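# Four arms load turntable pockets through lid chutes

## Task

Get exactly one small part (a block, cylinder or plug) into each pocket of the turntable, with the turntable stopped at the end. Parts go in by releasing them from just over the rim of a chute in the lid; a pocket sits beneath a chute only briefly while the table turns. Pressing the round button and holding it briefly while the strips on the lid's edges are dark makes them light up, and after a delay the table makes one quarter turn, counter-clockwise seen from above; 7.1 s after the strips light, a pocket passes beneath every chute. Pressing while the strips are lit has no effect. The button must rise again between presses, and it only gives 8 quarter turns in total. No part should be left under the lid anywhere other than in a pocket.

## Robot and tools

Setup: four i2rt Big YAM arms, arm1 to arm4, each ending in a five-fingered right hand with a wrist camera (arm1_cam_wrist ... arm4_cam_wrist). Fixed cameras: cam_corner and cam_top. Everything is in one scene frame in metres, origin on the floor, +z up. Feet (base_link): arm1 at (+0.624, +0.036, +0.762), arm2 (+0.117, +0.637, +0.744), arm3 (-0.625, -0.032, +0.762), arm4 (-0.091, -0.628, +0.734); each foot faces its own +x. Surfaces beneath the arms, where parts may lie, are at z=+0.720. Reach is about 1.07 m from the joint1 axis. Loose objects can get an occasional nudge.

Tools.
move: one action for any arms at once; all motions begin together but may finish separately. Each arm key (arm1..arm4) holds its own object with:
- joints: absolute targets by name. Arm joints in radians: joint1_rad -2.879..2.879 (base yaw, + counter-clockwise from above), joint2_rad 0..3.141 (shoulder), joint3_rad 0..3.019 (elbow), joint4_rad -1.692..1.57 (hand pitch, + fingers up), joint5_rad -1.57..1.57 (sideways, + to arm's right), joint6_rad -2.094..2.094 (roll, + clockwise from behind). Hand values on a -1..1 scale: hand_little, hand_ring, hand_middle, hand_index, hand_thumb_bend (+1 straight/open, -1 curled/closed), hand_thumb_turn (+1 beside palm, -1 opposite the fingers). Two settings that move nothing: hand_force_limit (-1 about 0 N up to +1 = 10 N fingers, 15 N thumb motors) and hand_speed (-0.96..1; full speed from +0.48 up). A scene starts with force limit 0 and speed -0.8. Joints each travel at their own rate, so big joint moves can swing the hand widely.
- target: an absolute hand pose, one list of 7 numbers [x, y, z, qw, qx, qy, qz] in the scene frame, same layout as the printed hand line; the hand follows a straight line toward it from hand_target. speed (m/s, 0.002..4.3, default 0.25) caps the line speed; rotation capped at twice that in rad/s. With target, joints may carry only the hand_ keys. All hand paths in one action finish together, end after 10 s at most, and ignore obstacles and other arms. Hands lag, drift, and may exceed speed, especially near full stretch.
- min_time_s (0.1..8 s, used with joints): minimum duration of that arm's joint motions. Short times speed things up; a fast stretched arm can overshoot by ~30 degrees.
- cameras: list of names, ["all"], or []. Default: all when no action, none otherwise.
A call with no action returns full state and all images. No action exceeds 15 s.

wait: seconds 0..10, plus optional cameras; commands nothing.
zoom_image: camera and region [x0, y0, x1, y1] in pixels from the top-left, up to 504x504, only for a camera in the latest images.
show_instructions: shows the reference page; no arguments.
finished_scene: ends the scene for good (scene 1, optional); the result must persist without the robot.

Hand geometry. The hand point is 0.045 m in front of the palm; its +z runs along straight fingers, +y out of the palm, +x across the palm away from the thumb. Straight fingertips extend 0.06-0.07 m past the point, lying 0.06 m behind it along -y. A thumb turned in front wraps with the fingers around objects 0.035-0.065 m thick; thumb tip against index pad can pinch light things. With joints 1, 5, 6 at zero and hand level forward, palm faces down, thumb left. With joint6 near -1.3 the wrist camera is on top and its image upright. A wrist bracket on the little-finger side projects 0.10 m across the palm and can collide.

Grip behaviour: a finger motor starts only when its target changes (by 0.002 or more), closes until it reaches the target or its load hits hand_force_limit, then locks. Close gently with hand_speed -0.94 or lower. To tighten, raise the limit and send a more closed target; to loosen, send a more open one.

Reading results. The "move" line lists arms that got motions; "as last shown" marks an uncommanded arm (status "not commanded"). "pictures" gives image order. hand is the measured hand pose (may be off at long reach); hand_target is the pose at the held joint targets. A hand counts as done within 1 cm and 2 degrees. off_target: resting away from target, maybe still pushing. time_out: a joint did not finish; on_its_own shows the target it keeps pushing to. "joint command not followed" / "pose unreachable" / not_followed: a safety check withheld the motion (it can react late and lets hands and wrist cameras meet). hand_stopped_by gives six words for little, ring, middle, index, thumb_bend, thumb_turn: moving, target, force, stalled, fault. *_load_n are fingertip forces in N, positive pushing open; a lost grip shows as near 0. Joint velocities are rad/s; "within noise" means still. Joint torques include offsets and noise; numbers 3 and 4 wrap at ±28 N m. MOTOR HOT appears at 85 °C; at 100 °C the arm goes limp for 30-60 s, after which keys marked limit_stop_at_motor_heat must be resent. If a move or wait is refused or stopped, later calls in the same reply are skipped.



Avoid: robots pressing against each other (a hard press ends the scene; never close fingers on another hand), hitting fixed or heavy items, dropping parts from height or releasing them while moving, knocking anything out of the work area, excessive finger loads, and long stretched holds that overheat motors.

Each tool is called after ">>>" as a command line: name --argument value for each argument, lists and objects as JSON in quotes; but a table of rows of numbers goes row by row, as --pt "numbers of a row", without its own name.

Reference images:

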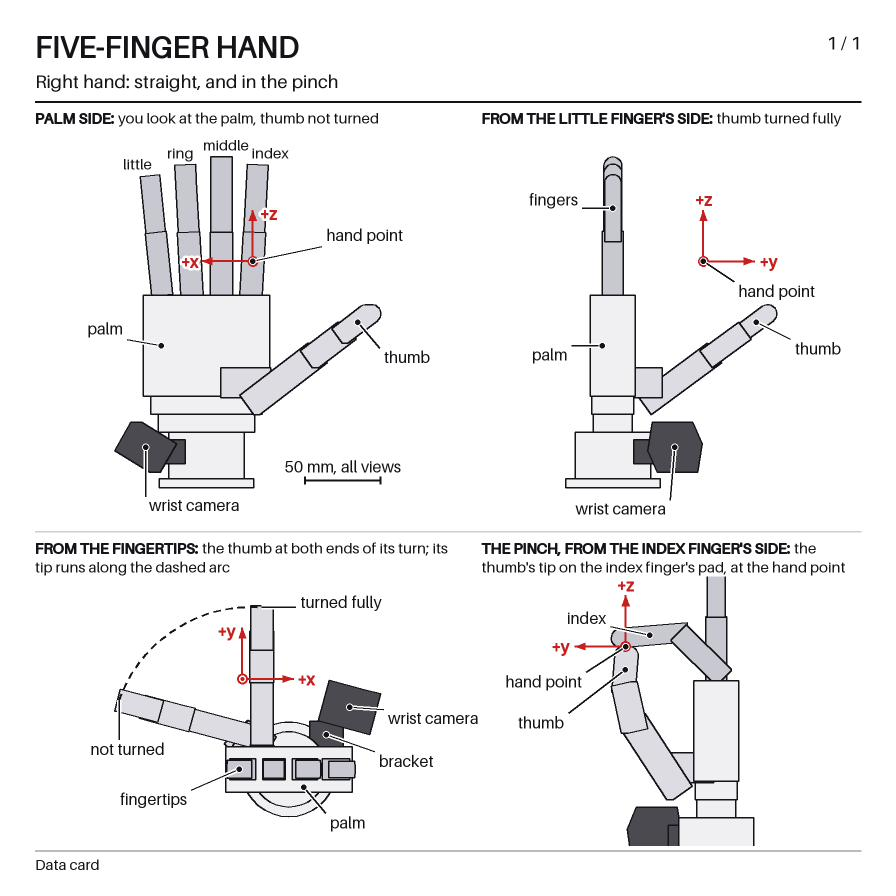

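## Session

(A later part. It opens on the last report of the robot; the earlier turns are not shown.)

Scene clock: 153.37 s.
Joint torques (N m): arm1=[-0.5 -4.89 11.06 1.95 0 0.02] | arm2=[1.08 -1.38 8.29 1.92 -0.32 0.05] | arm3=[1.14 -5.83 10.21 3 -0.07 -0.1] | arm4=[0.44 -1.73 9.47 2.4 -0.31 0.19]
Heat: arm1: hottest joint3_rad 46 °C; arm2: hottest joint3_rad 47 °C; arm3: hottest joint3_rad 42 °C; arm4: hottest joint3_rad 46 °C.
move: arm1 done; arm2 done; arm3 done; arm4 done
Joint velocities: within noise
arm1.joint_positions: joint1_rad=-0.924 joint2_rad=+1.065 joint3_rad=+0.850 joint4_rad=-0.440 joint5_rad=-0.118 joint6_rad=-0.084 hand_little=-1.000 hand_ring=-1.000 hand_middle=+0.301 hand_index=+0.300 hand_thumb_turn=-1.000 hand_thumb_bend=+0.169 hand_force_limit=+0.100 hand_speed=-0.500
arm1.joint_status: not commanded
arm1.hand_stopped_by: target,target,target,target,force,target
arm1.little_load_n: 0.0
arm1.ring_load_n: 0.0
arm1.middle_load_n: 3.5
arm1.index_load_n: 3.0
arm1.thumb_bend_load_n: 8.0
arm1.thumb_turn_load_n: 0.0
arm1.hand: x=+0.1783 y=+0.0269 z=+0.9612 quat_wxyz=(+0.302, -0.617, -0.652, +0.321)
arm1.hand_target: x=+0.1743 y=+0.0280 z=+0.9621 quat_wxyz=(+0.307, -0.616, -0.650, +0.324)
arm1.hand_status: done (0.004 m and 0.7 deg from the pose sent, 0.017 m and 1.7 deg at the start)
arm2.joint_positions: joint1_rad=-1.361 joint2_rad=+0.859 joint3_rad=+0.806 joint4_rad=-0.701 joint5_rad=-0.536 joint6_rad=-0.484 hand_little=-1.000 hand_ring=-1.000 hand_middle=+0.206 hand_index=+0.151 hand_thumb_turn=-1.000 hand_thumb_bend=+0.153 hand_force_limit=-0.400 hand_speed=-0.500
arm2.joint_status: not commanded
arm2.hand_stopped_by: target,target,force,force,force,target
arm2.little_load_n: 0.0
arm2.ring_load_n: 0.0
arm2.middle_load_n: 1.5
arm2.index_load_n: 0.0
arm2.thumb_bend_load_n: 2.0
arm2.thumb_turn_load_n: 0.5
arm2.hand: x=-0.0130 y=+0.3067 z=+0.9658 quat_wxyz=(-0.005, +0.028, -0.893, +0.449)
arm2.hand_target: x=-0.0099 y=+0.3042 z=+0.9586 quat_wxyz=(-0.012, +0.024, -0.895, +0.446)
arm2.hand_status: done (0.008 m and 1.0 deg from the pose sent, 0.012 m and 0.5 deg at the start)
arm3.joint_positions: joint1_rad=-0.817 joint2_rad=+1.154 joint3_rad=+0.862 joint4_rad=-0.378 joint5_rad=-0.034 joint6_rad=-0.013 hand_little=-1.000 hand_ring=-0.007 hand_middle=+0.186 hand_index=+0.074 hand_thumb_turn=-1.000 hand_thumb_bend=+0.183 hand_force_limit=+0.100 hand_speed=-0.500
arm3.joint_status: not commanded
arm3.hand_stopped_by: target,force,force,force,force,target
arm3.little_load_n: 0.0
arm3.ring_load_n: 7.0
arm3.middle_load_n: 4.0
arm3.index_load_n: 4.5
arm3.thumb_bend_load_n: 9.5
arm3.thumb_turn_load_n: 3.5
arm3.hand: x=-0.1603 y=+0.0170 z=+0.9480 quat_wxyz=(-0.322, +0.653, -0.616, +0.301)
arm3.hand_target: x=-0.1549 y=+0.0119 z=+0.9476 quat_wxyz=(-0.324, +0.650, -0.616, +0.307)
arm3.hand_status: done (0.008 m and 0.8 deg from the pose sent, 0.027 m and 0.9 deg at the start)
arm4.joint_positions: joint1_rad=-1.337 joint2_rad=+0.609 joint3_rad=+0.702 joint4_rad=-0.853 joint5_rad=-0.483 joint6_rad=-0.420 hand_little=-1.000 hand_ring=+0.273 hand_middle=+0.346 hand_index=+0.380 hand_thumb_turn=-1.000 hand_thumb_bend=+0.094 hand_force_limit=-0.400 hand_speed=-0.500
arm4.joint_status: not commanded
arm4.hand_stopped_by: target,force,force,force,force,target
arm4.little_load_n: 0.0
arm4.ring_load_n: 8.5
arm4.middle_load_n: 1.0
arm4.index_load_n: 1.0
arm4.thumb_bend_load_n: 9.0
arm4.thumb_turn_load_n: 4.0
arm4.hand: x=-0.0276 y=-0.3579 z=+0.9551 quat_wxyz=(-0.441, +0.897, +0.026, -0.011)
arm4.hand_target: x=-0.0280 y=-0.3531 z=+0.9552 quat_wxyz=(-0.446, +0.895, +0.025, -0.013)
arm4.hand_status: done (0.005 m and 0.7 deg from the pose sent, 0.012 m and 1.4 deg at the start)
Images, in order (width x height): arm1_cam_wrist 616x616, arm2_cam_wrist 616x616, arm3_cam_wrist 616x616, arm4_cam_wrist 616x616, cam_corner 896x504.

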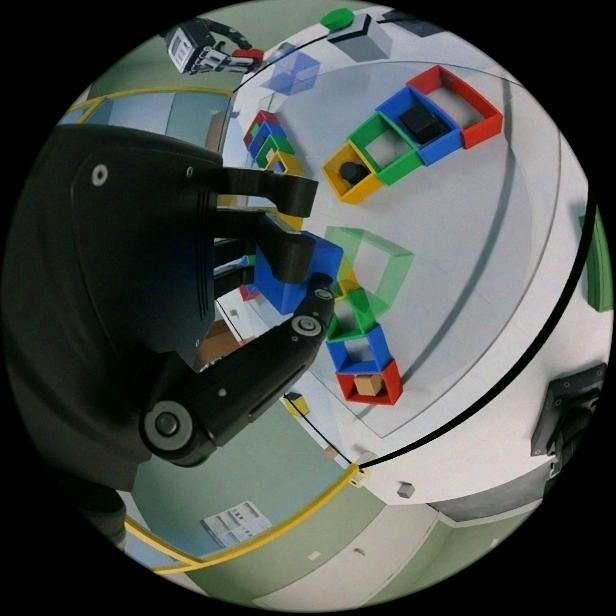

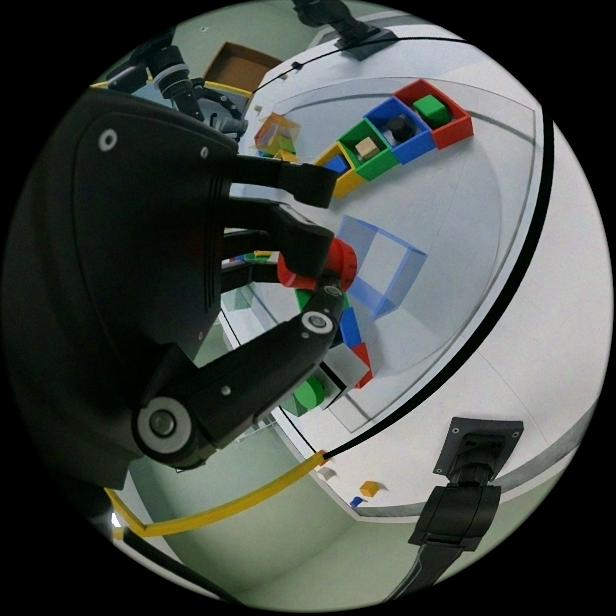

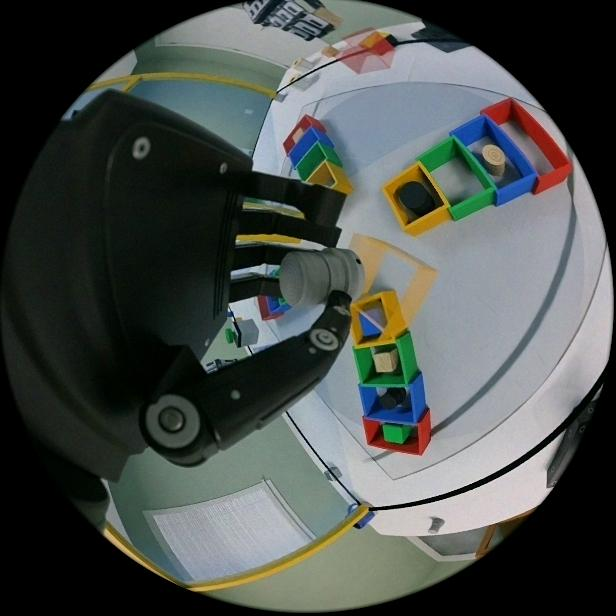

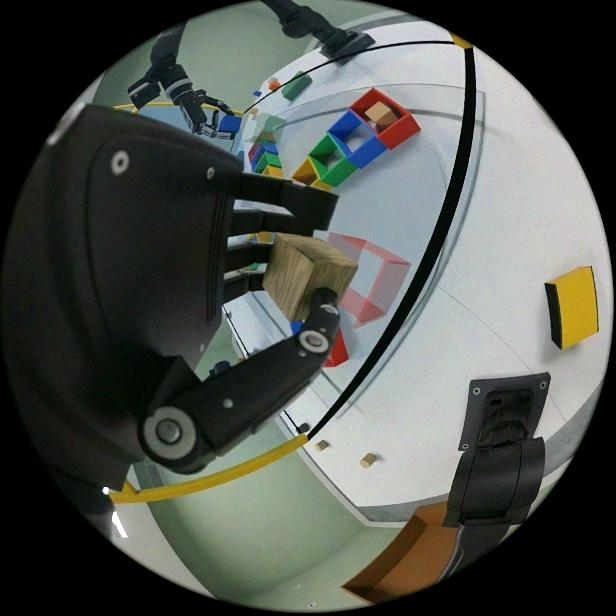

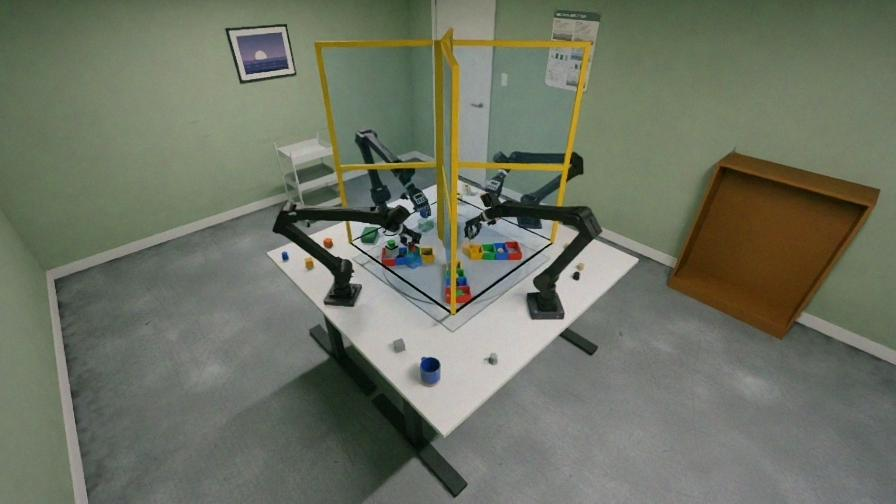

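>>> move --cameras '["all"]'

Scene clock: 157.53 s.
Joint torques (N m): arm1=[-0.56 -5.07 10.99 1.89 0.01 0.03] | arm2=[1.38 -1.2 8.29 1.94 -0.31 0.08] | arm3=[1.2 -5.48 10.17 2.95 -0.07 -0.09] | arm4=[0.44 -1.73 9.48 2.39 -0.31 0.2]
Heat: arm1: hottest joint3_rad 46 °C; arm2: hottest joint3_rad 47 °C; arm3: hottest joint3_rad 43 °C; arm4: hottest joint3_rad 45 °C.
Joint velocities: within noise
arm1.joint_positions: joint1_rad=-0.924 joint2_rad=+1.065 joint3_rad=+0.850 joint4_rad=-0.440 joint5_rad=-0.118 joint6_rad=-0.084 hand_little=-1.000 hand_ring=-1.000 hand_middle=+0.301 hand_index=+0.300 hand_thumb_turn=-1.000 hand_thumb_bend=+0.169 hand_force_limit=+0.100 hand_speed=-0.500
arm1.joint_status: not commanded
arm1.hand_stopped_by: target,target,target,target,force,target
arm1.little_load_n: 0.0
arm1.ring_load_n: 0.0
arm1.middle_load_n: 3.0
arm1.index_load_n: 3.5
arm1.thumb_bend_load_n: 7.5
arm1.thumb_turn_load_n: 0.0
arm1.hand: x=+0.1783 y=+0.0269 z=+0.9612 quat_wxyz=(+0.302, -0.617, -0.652, +0.321) (m; scene frame)
arm1.hand_target: x=+0.1743 y=+0.0280 z=+0.9621 quat_wxyz=(+0.307, -0.616, -0.650, +0.324) (m; scene frame)
arm1.hand_status: done (0.004 m and 0.7 deg from the pose sent, 0.017 m and 1.7 deg at the start)
arm2.joint_positions: joint1_rad=-1.361 joint2_rad=+0.859 joint3_rad=+0.806 joint4_rad=-0.701 joint5_rad=-0.536 joint6_rad=-0.484 hand_little=-1.000 hand_ring=-1.000 hand_middle=+0.206 hand_index=+0.151 hand_thumb_turn=-1.000 hand_thumb_bend=+0.153 hand_force_limit=-0.400 hand_speed=-0.500
arm2.joint_status: not commanded
arm2.hand_stopped_by: target,target,force,force,force,target
arm2.little_load_n: 0.0
arm2.ring_load_n: 0.0
arm2.middle_load_n: 1.5
arm2.index_load_n: 0.0
arm2.thumb_bend_load_n: 2.0
arm2.thumb_turn_load_n: 0.0
arm2.hand: x=-0.0130 y=+0.3067 z=+0.9658 quat_wxyz=(-0.005, +0.028, -0.893, +0.449) (m; scene frame)
arm2.hand_target: x=-0.0099 y=+0.3042 z=+0.9586 quat_wxyz=(-0.012, +0.024, -0.895, +0.446) (m; scene frame)
arm2.hand_status: done (0.008 m and 1.0 deg from the pose sent, 0.012 m and 0.5 deg at the start)
arm3.joint_positions: joint1_rad=-0.817 joint2_rad=+1.154 joint3_rad=+0.862 joint4_rad=-0.378 joint5_rad=-0.034 joint6_rad=-0.013 hand_little=-1.000 hand_ring=-0.007 hand_middle=+0.186 hand_index=+0.074 hand_thumb_turn=-1.000 hand_thumb_bend=+0.183 hand_force_limit=+0.100 hand_speed=-0.500
arm3.joint_status: not commanded
arm3.hand_stopped_by: target,force,force,force,force,target
arm3.little_load_n: 0.0
arm3.ring_load_n: 7.0
arm3.middle_load_n: 4.5
arm3.index_load_n: 5.0
arm3.thumb_bend_load_n: 9.5
arm3.thumb_turn_load_n: 3.0
arm3.hand: x=-0.1603 y=+0.0170 z=+0.9480 quat_wxyz=(-0.322, +0.653, -0.616, +0.301) (m; scene frame)
arm3.hand_target: x=-0.1549 y=+0.0119 z=+0.9476 quat_wxyz=(-0.324, +0.650, -0.616, +0.307) (m; scene frame)
arm3.hand_status: done (0.008 m and 0.8 deg from the pose sent, 0.027 m and 0.9 deg at the start)
arm4.joint_positions: joint1_rad=-1.337 joint2_rad=+0.609 joint3_rad=+0.702 joint4_rad=-0.853 joint5_rad=-0.483 joint6_rad=-0.420 hand_little=-1.000 hand_ring=+0.273 hand_middle=+0.346 hand_index=+0.380 hand_thumb_turn=-1.000 hand_thumb_bend=+0.094 hand_force_limit=-0.400 hand_speed=-0.500
arm4.joint_status: not commanded
arm4.hand_stopped_by: target,force,force,force,force,target
arm4.little_load_n: 0.0
arm4.ring_load_n: 8.5
arm4.middle_load_n: 1.5
arm4.index_load_n: 1.0
arm4.thumb_bend_load_n: 9.0
arm4.thumb_turn_load_n: 3.5
arm4.hand: x=-0.0276 y=-0.3579 z=+0.9551 quat_wxyz=(-0.441, +0.897, +0.026, -0.011) (m; scene frame)
arm4.hand_target: x=-0.0280 y=-0.3532 z=+0.9552 quat_wxyz=(-0.446, +0.895, +0.025, -0.013) (m; scene frame)
arm4.hand_status: done (0.005 m and 0.7 deg from the pose sent, 0.012 m and 1.4 deg at the start)
pictures: arm1_cam_wrist, arm2_cam_wrist, arm3_cam_wrist, arm4_cam_wrist, cam_corner, cam_top
Images, in order (width x height): arm1_cam_wrist 616x616, arm2_cam_wrist 616x616, arm3_cam_wrist 616x616, arm4_cam_wrist 616x616, cam_corner 896x504, cam_top 896x504.

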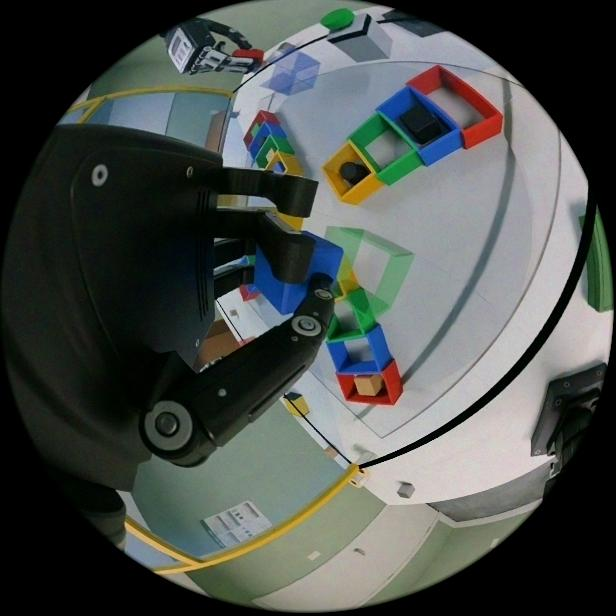

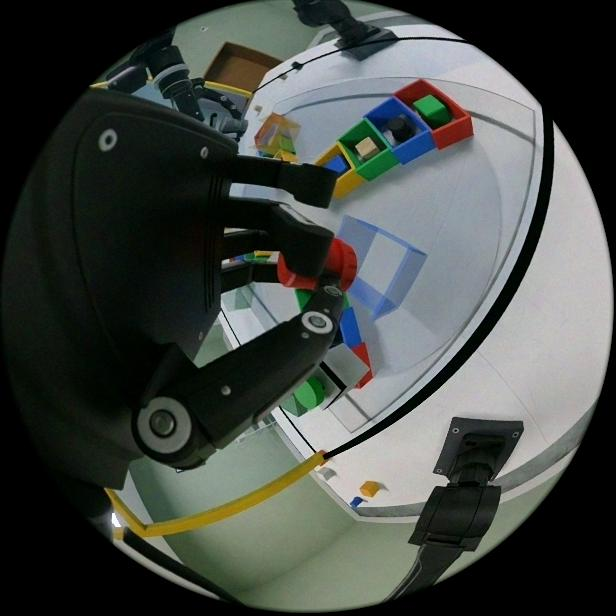

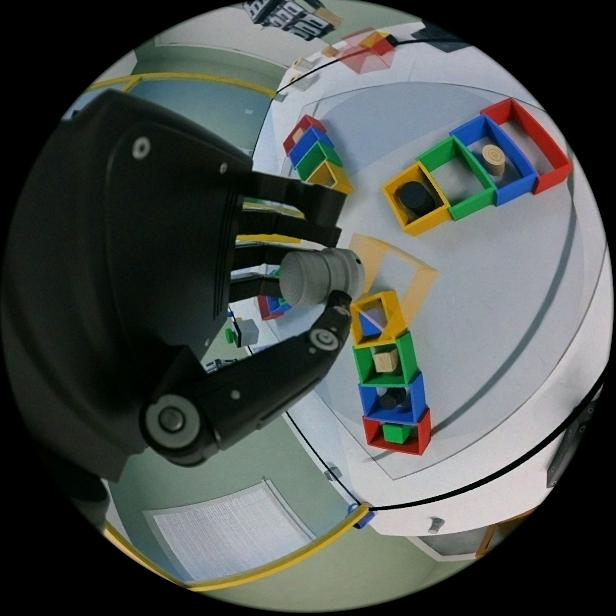

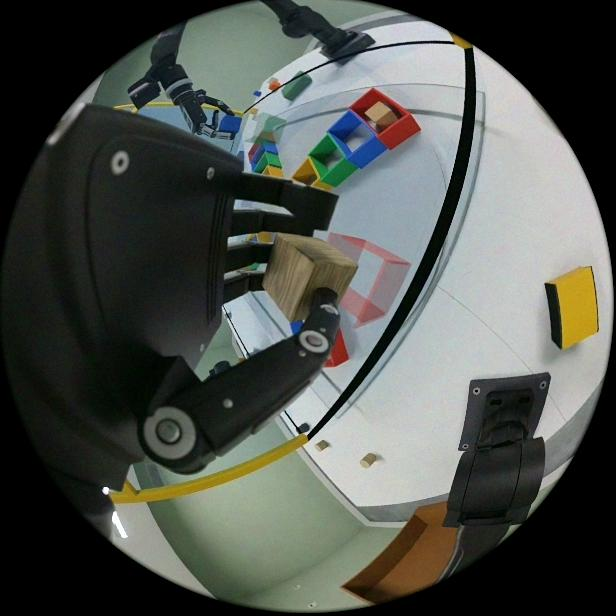

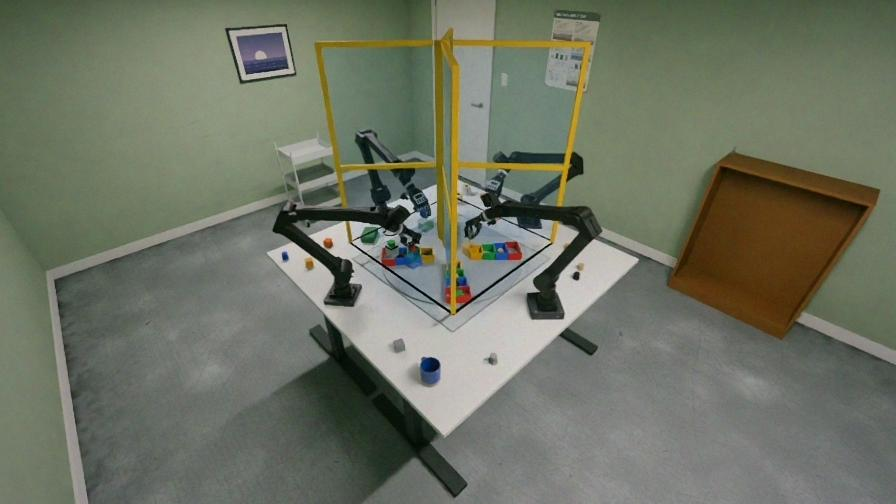

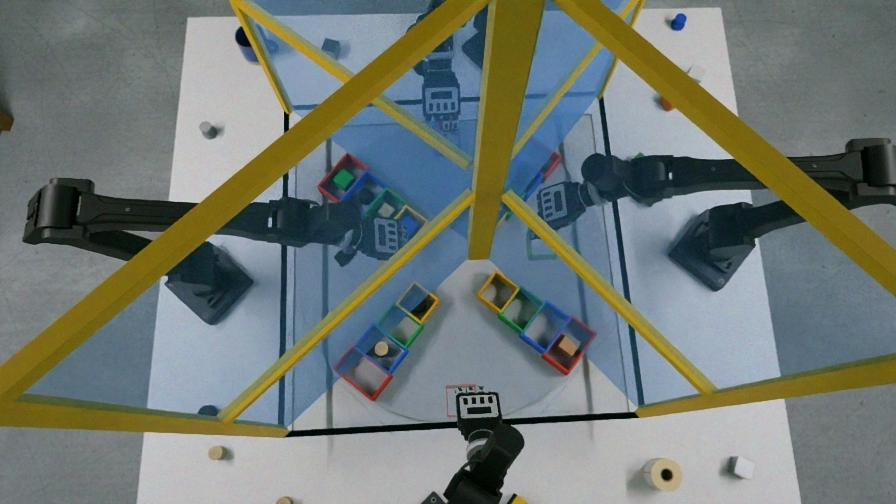

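>>> zoom_image --camera "arm1_cam_wrist" --region '[240, 190, 440, 340]'

>>> zoom_image --camera "arm2_cam_wrist" --region '[250, 190, 450, 340]'

>>> zoom_image --camera "arm3_cam_wrist" --region '[260, 200, 460, 350]'

>>> zoom_image --camera "arm4_cam_wrist" --region '[240, 200, 440, 350]'

>>> zoom_image --camera "cam_corner" --region '[380, 190, 540, 290]'

Scaled by 2.520 from the camera's image (finer frame: 880x880).

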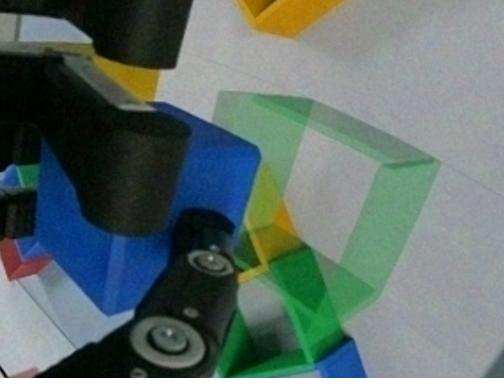

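Scaled by 2.520 from the camera's image (finer frame: 880x880).

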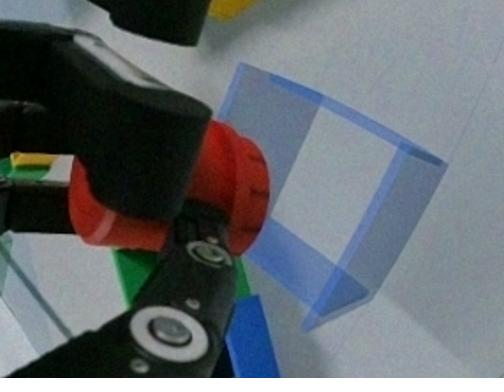

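Scaled by 2.520 from the camera's image (finer frame: 880x880).

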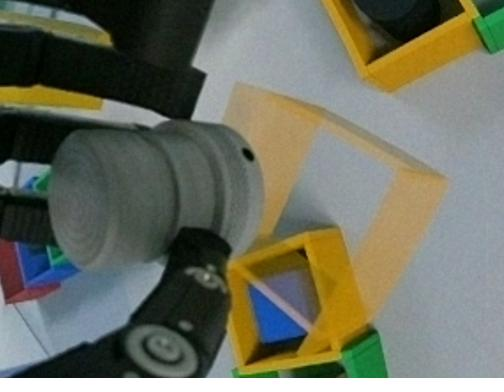

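Scaled by 2.520 from the camera's image (finer frame: 880x880).

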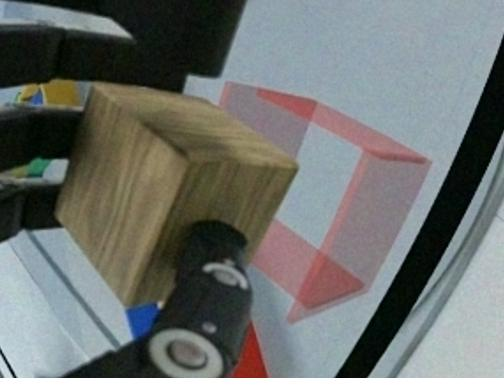

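Scaled by 3.150 from the camera's image (finer frame: 1280x720).

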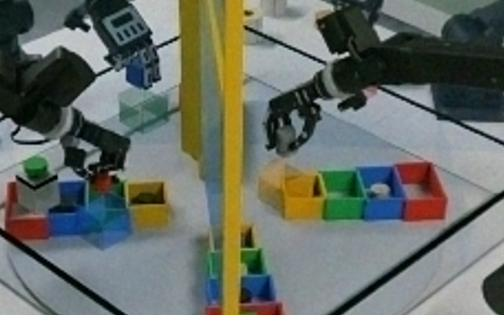

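>>> zoom_image --camera "arm1_cam_wrist" --region '[290, 215, 420, 335]'

>>> zoom_image --camera "arm4_cam_wrist" --region '[290, 220, 420, 340]'

>>> zoom_image --camera "arm2_cam_wrist" --region '[310, 205, 440, 325]'

>>> zoom_image --camera "arm3_cam_wrist" --region '[320, 225, 450, 345]'

Scaled by 3.877 from the camera's image (finer frame: 880x880).

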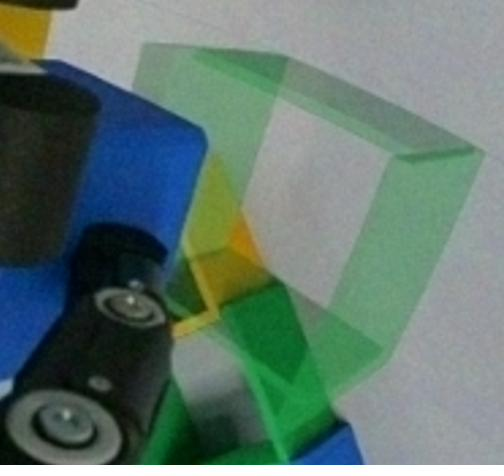

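Scaled by 3.877 from the camera's image (finer frame: 880x880).

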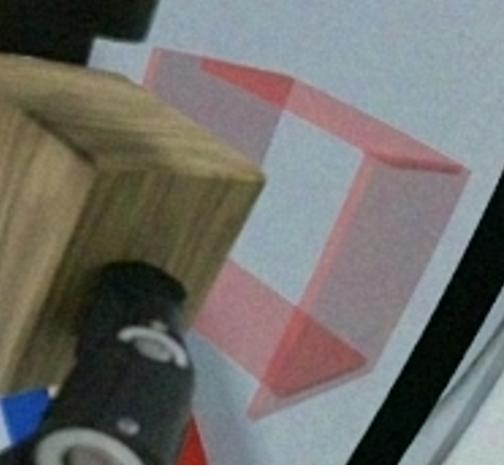

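Scaled by 3.877 from the camera's image (finer frame: 880x880).

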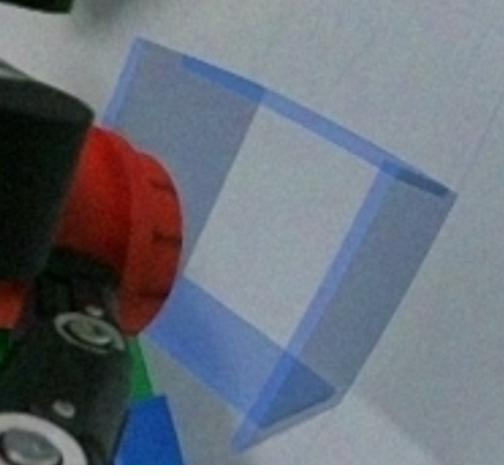

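Scaled by 3.877 from the camera's image (finer frame: 880x880).

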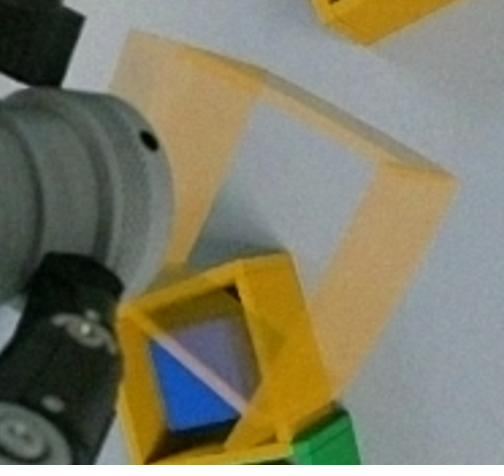

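>>> zoom_image --camera "arm1_cam_wrist" --region '[320, 220, 420, 340]'

>>> zoom_image --camera "cam_corner" --region '[405, 190, 455, 240]'

>>> zoom_image --camera "cam_corner" --region '[450, 210, 500, 260]'

>>> zoom_image --camera "cam_top" --region '[480, 160, 600, 280]'

Scaled by 4.200 from the camera's image (finer frame: 880x880).

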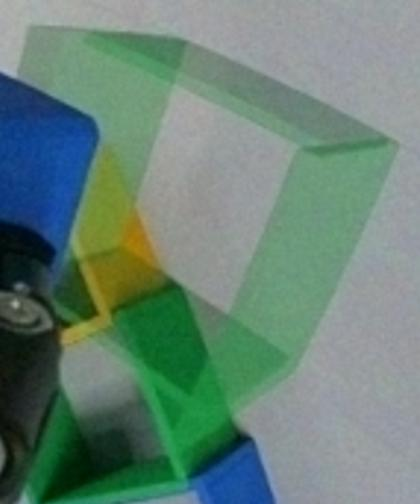

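Scaled by 10.080 from the camera's image (finer frame: 1280x720).

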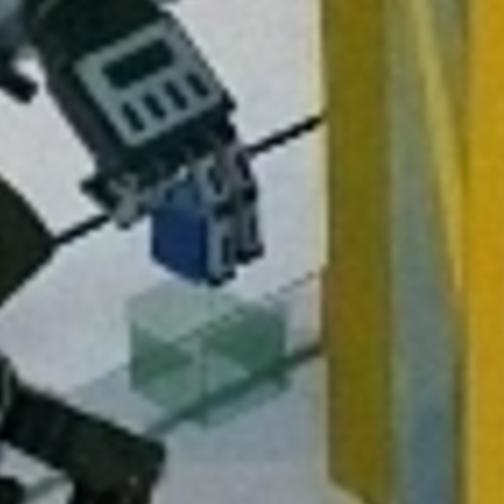

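Scaled by 10.080 from the camera's image (finer frame: 1280x720).

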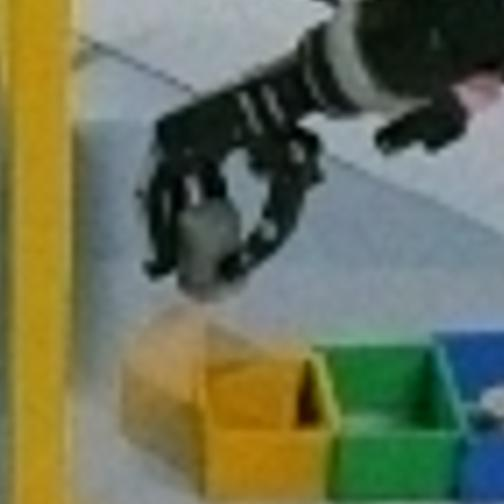

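Scaled by 4.200 from the camera's image (finer frame: 1280x720).

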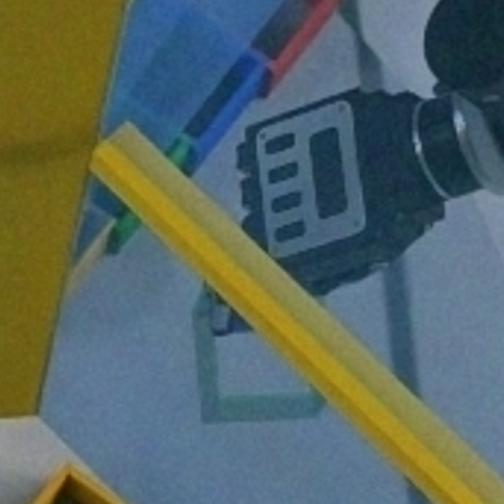

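>>> zoom_image --camera "cam_corner" --region '[390, 225, 440, 275]'

>>> zoom_image --camera "cam_corner" --region '[455, 220, 505, 270]'

>>> zoom_image --camera "cam_top" --region '[340, 190, 440, 290]'

>>> zoom_image --camera "cam_top" --region '[400, 60, 500, 160]'

>>> zoom_image --camera "cam_top" --region '[430, 360, 530, 460]'

Scaled by 10.080 from the camera's image (finer frame: 1280x720).

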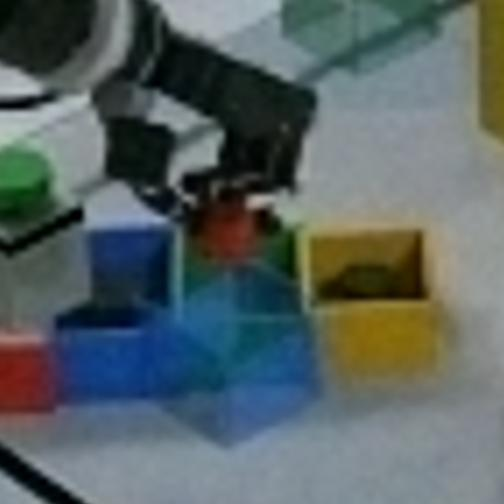

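Scaled by 10.080 from the camera's image (finer frame: 1280x720).

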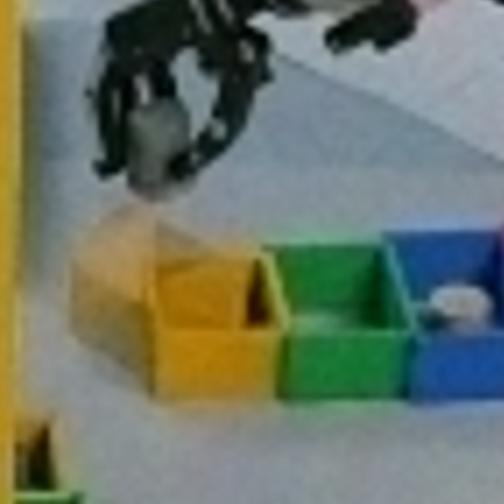

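Scaled by 5.040 from the camera's image (finer frame: 1280x720).

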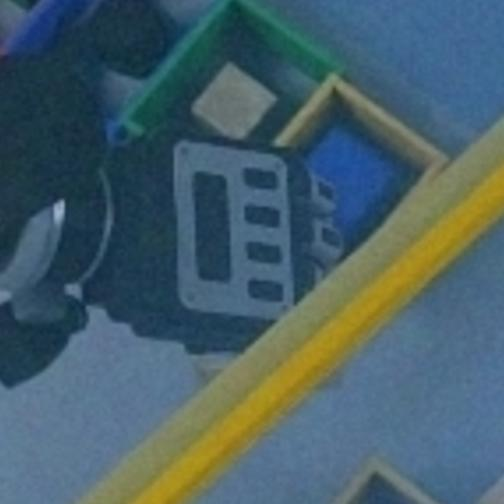

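Scaled by 5.040 from the camera's image (finer frame: 1280x720).

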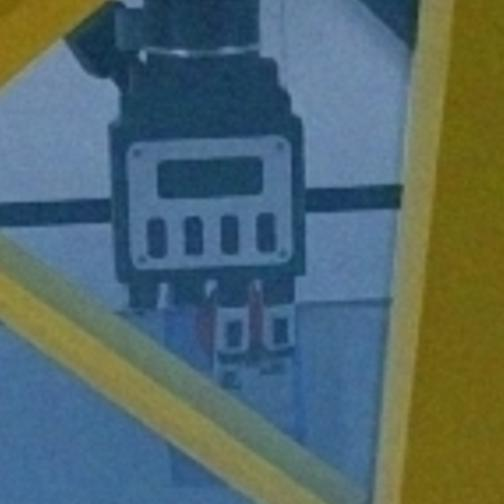

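Scaled by 5.040 from the camera's image (finer frame: 1280x720).

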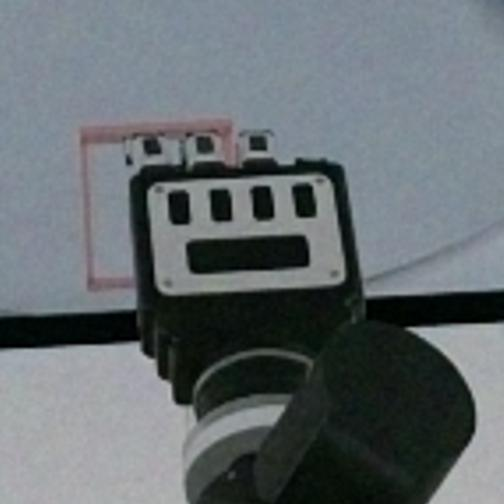

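>>> move --arm1 '{"target":[0.179,0.022,0.951,-0.3069,0.6155,0.6497,-0.3239],"speed":0.05}' --arm2 '{"target":[-0.010,0.304,0.948,0.0121,-0.0242,0.8946,-0.446],"speed":0.05}' --arm3 '{"target":[-0.154,0.019,0.937,0.3239,-0.6497,0.6155,-0.3069],"speed":0.05}' --arm4 '{"target":[-0.028,-0.353,0.945,0.446,-0.8946,-0.025,0.0125],"speed":0.05}' --cameras '["all"]'

>>> zoom_image --camera "cam_corner" --region '[405, 190, 455, 240]'

>>> zoom_image --camera "cam_corner" --region '[455, 220, 505, 270]'

>>> zoom_image --camera "cam_corner" --region '[390, 225, 440, 275]'

>>> zoom_image --camera "arm1_cam_wrist" --region '[240, 200, 440, 350]'

>>> zoom_image --camera "arm4_cam_wrist" --region '[240, 200, 440, 350]'

Scene clock: 174.63 s.
Joint torques (N m): arm1=[0.38 -5.36 10.81 1.91 0.01 0.09] | arm2=[1.44 -1.2 8.31 2 -0.35 0.08] | arm3=[2.9 -5.36 10.14 3.03 0.1 0.03] | arm4=[0.44 -1.9 9.48 2.4 -0.32 0.2]
Heat: arm1: hottest joint3_rad 45 °C; arm2: hottest joint3_rad 46 °C; arm3: hottest joint3_rad 43 °C; arm4: hottest joint3_rad 44 °C.
move: arm1 done; arm2 done; arm3 done; arm4 done
Joint velocities: within noise
arm1.joint_positions: joint1_rad=-0.919 joint2_rad=+1.065 joint3_rad=+0.816 joint4_rad=-0.412 joint5_rad=-0.105 joint6_rad=-0.082 hand_little=-1.000 hand_ring=-1.000 hand_middle=+0.301 hand_index=+0.300 hand_thumb_turn=-1.000 hand_thumb_bend=+0.169 hand_force_limit=+0.100 hand_speed=-0.500
arm1.joint_status: not commanded
arm1.hand_stopped_by: target,target,target,target,force,target
arm1.little_load_n: 0.0
arm1.ring_load_n: 0.0
arm1.middle_load_n: 3.0
arm1.index_load_n: 3.5
arm1.thumb_bend_load_n: 8.0
arm1.thumb_turn_load_n: 0.0
arm1.hand: x=+0.1822 y=+0.0266 z=+0.9475 quat_wxyz=(+0.303, -0.619, -0.652, +0.316)
arm1.hand_target: x=+0.1792 y=+0.0220 z=+0.9510 quat_wxyz=(+0.307, -0.616, -0.650, +0.324)
arm1.hand_status: done (0.007 m and 1.1 deg from the pose sent, 0.011 m and 0.7 deg at the start)
arm2.joint_positions: joint1_rad=-1.361 joint2_rad=+0.863 joint3_rad=+0.779 joint4_rad=-0.671 joint5_rad=-0.536 joint6_rad=-0.484 hand_little=-1.000 hand_ring=-1.000 hand_middle=+0.206 hand_index=+0.151 hand_thumb_turn=-1.000 hand_thumb_bend=+0.153 hand_force_limit=-0.400 hand_speed=-0.500
arm2.joint_status: not commanded
arm2.hand_stopped_by: target,target,force,force,force,target
arm2.little_load_n: 0.0
arm2.ring_load_n: 0.0
arm2.middle_load_n: 1.5
arm2.index_load_n: 0.0
arm2.thumb_bend_load_n: 2.0
arm2.thumb_turn_load_n: 0.0
arm2.hand: x=-0.0129 y=+0.3067 z=+0.9546 quat_wxyz=(-0.006, +0.027, -0.893, +0.449)
arm2.hand_target: x=-0.0099 y=+0.3042 z=+0.9481 quat_wxyz=(-0.012, +0.024, -0.895, +0.446)
arm2.hand_status: done (0.008 m and 0.9 deg from the pose sent, 0.018 m and 1.0 deg at the start)
arm3.joint_positions: joint1_rad=-0.817 joint2_rad=+1.164 joint3_rad=+0.842 joint4_rad=-0.346 joint5_rad=-0.023 joint6_rad=-0.013 hand_little=-1.000 hand_ring=-0.007 hand_middle=+0.186 hand_index=+0.074 hand_thumb_turn=-1.000 hand_thumb_bend=+0.183 hand_force_limit=+0.100 hand_speed=-0.500
arm3.joint_status: not commanded
arm3.hand_stopped_by: target,force,force,force,force,target
arm3.little_load_n: 0.0
arm3.ring_load_n: 7.0
arm3.middle_load_n: 4.5
arm3.index_load_n: 5.0
arm3.thumb_bend_load_n: 9.5
arm3.thumb_turn_load_n: 3.5
arm3.hand: x=-0.1591 y=+0.0148 z=+0.9382 quat_wxyz=(-0.319, +0.651, -0.618, +0.305)
arm3.hand_target: x=-0.1542 y=+0.0190 z=+0.9371 quat_wxyz=(-0.324, +0.650, -0.615, +0.307)
arm3.hand_status: done (0.007 m and 0.6 deg from the pose sent, 0.013 m and 0.8 deg at the start)
arm4.joint_positions: joint1_rad=-1.337 joint2_rad=+0.609 joint3_rad=+0.675 joint4_rad=-0.829 joint5_rad=-0.483 joint6_rad=-0.420 hand_little=-1.000 hand_ring=+0.273 hand_middle=+0.346 hand_index=+0.380 hand_thumb_turn=-1.000 hand_thumb_bend=+0.094 hand_force_limit=-0.400 hand_speed=-0.500
arm4.joint_status: not commanded
arm4.hand_stopped_by: target,force,force,force,force,target
arm4.little_load_n: 0.0
arm4.ring_load_n: 8.0
arm4.middle_load_n: 1.0
arm4.index_load_n: 1.0
arm4.thumb_bend_load_n: 9.0
arm4.thumb_turn_load_n: 4.0
arm4.hand: x=-0.0275 y=-0.3577 z=+0.9444 quat_wxyz=(-0.440, +0.897, +0.026, -0.012)
arm4.hand_target: x=-0.0281 y=-0.3532 z=+0.9451 quat_wxyz=(-0.446, +0.895, +0.025, -0.013)
arm4.hand_status: done (0.005 m and 0.8 deg from the pose sent, 0.011 m and 0.7 deg at the start)
pictures: arm1_cam_wrist, arm2_cam_wrist, arm3_cam_wrist, arm4_cam_wrist, cam_corner, cam_top
Images, in order (width x height): arm1_cam_wrist 616x616, arm2_cam_wrist 616x616, arm3_cam_wrist 616x616, arm4_cam_wrist 616x616, cam_corner 896x504, cam_top 896x504.

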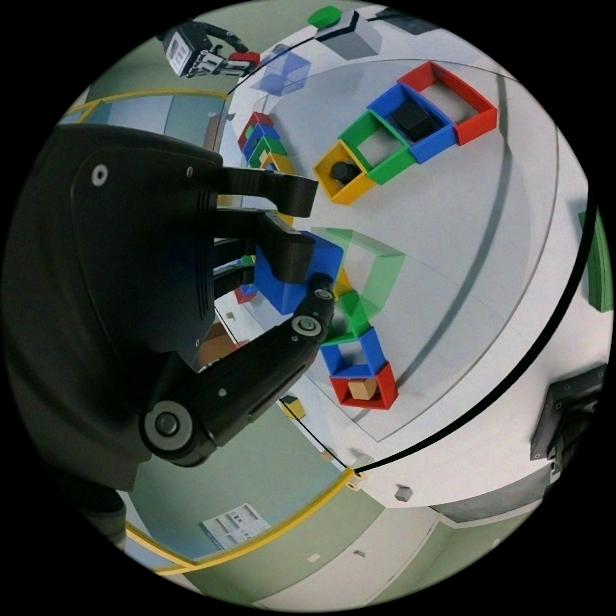

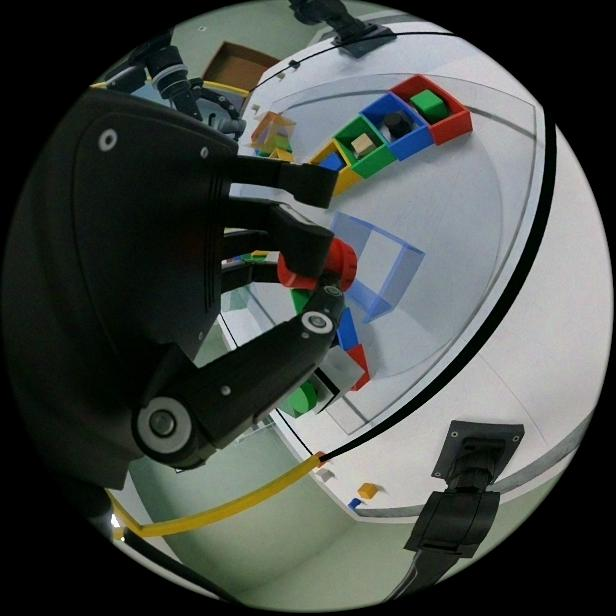

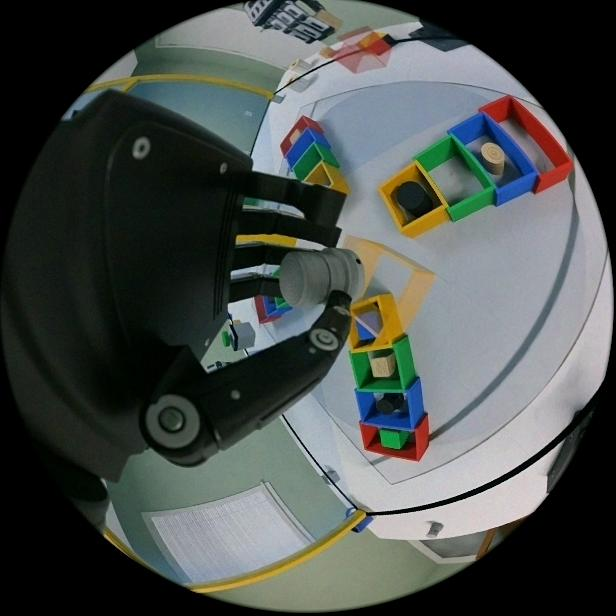

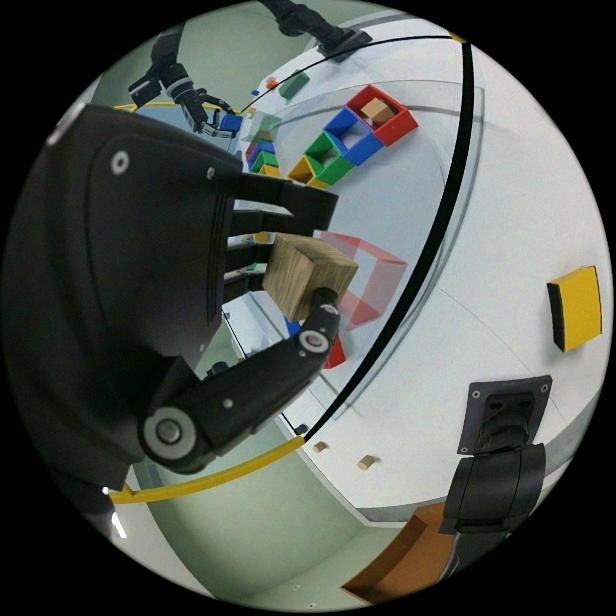

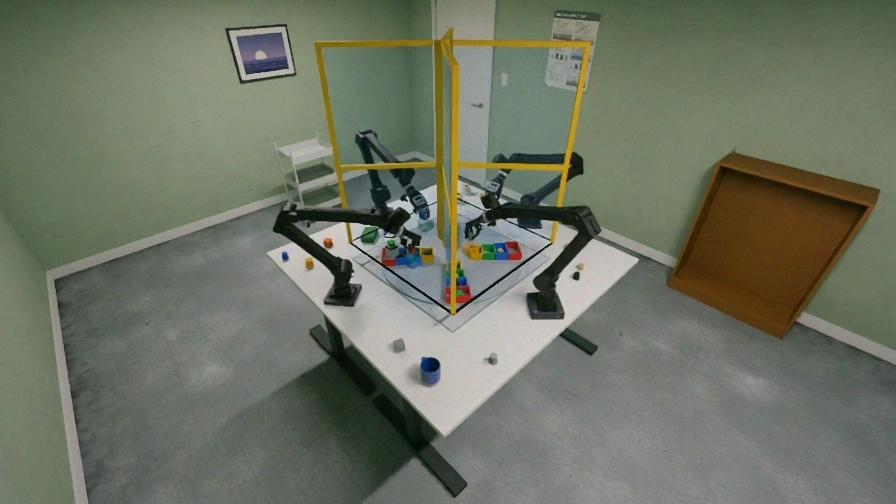

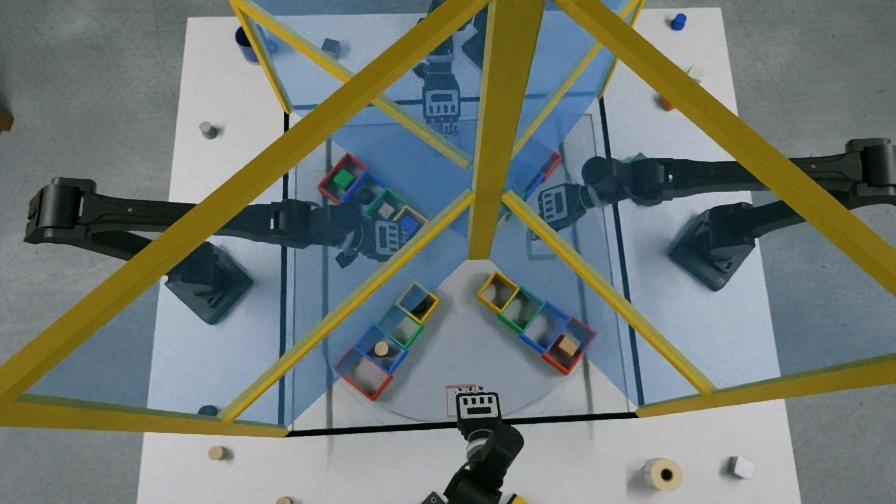

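Scaled by 10.080 from the camera's image (finer frame: 1280x720).

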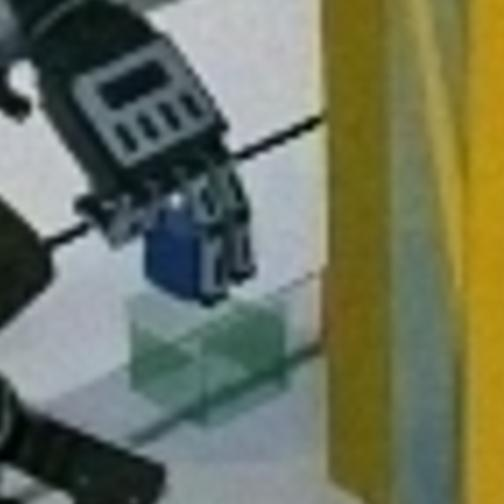

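Scaled by 10.080 from the camera's image (finer frame: 1280x720).

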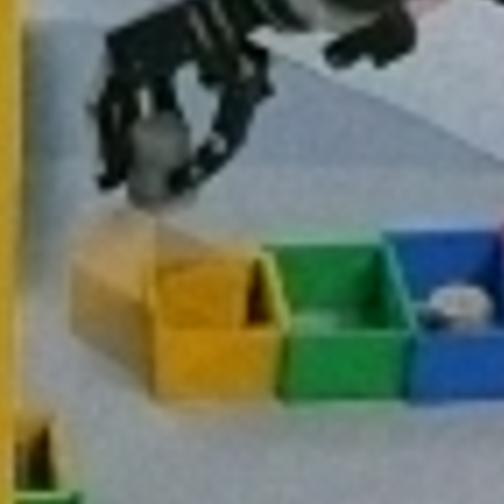

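Scaled by 10.080 from the camera's image (finer frame: 1280x720).

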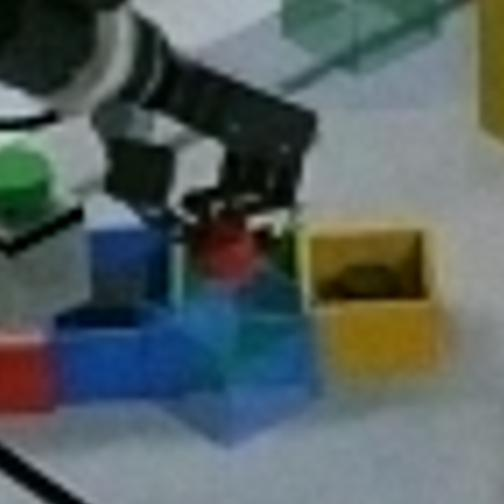

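Scaled by 2.520 from the camera's image (finer frame: 880x880).

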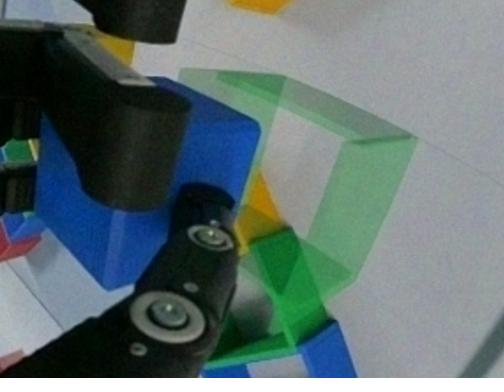

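Scaled by 2.520 from the camera's image (finer frame: 880x880).

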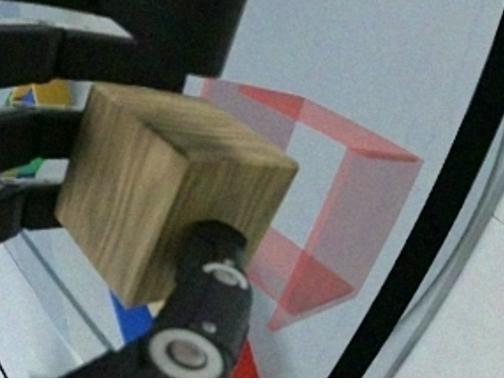

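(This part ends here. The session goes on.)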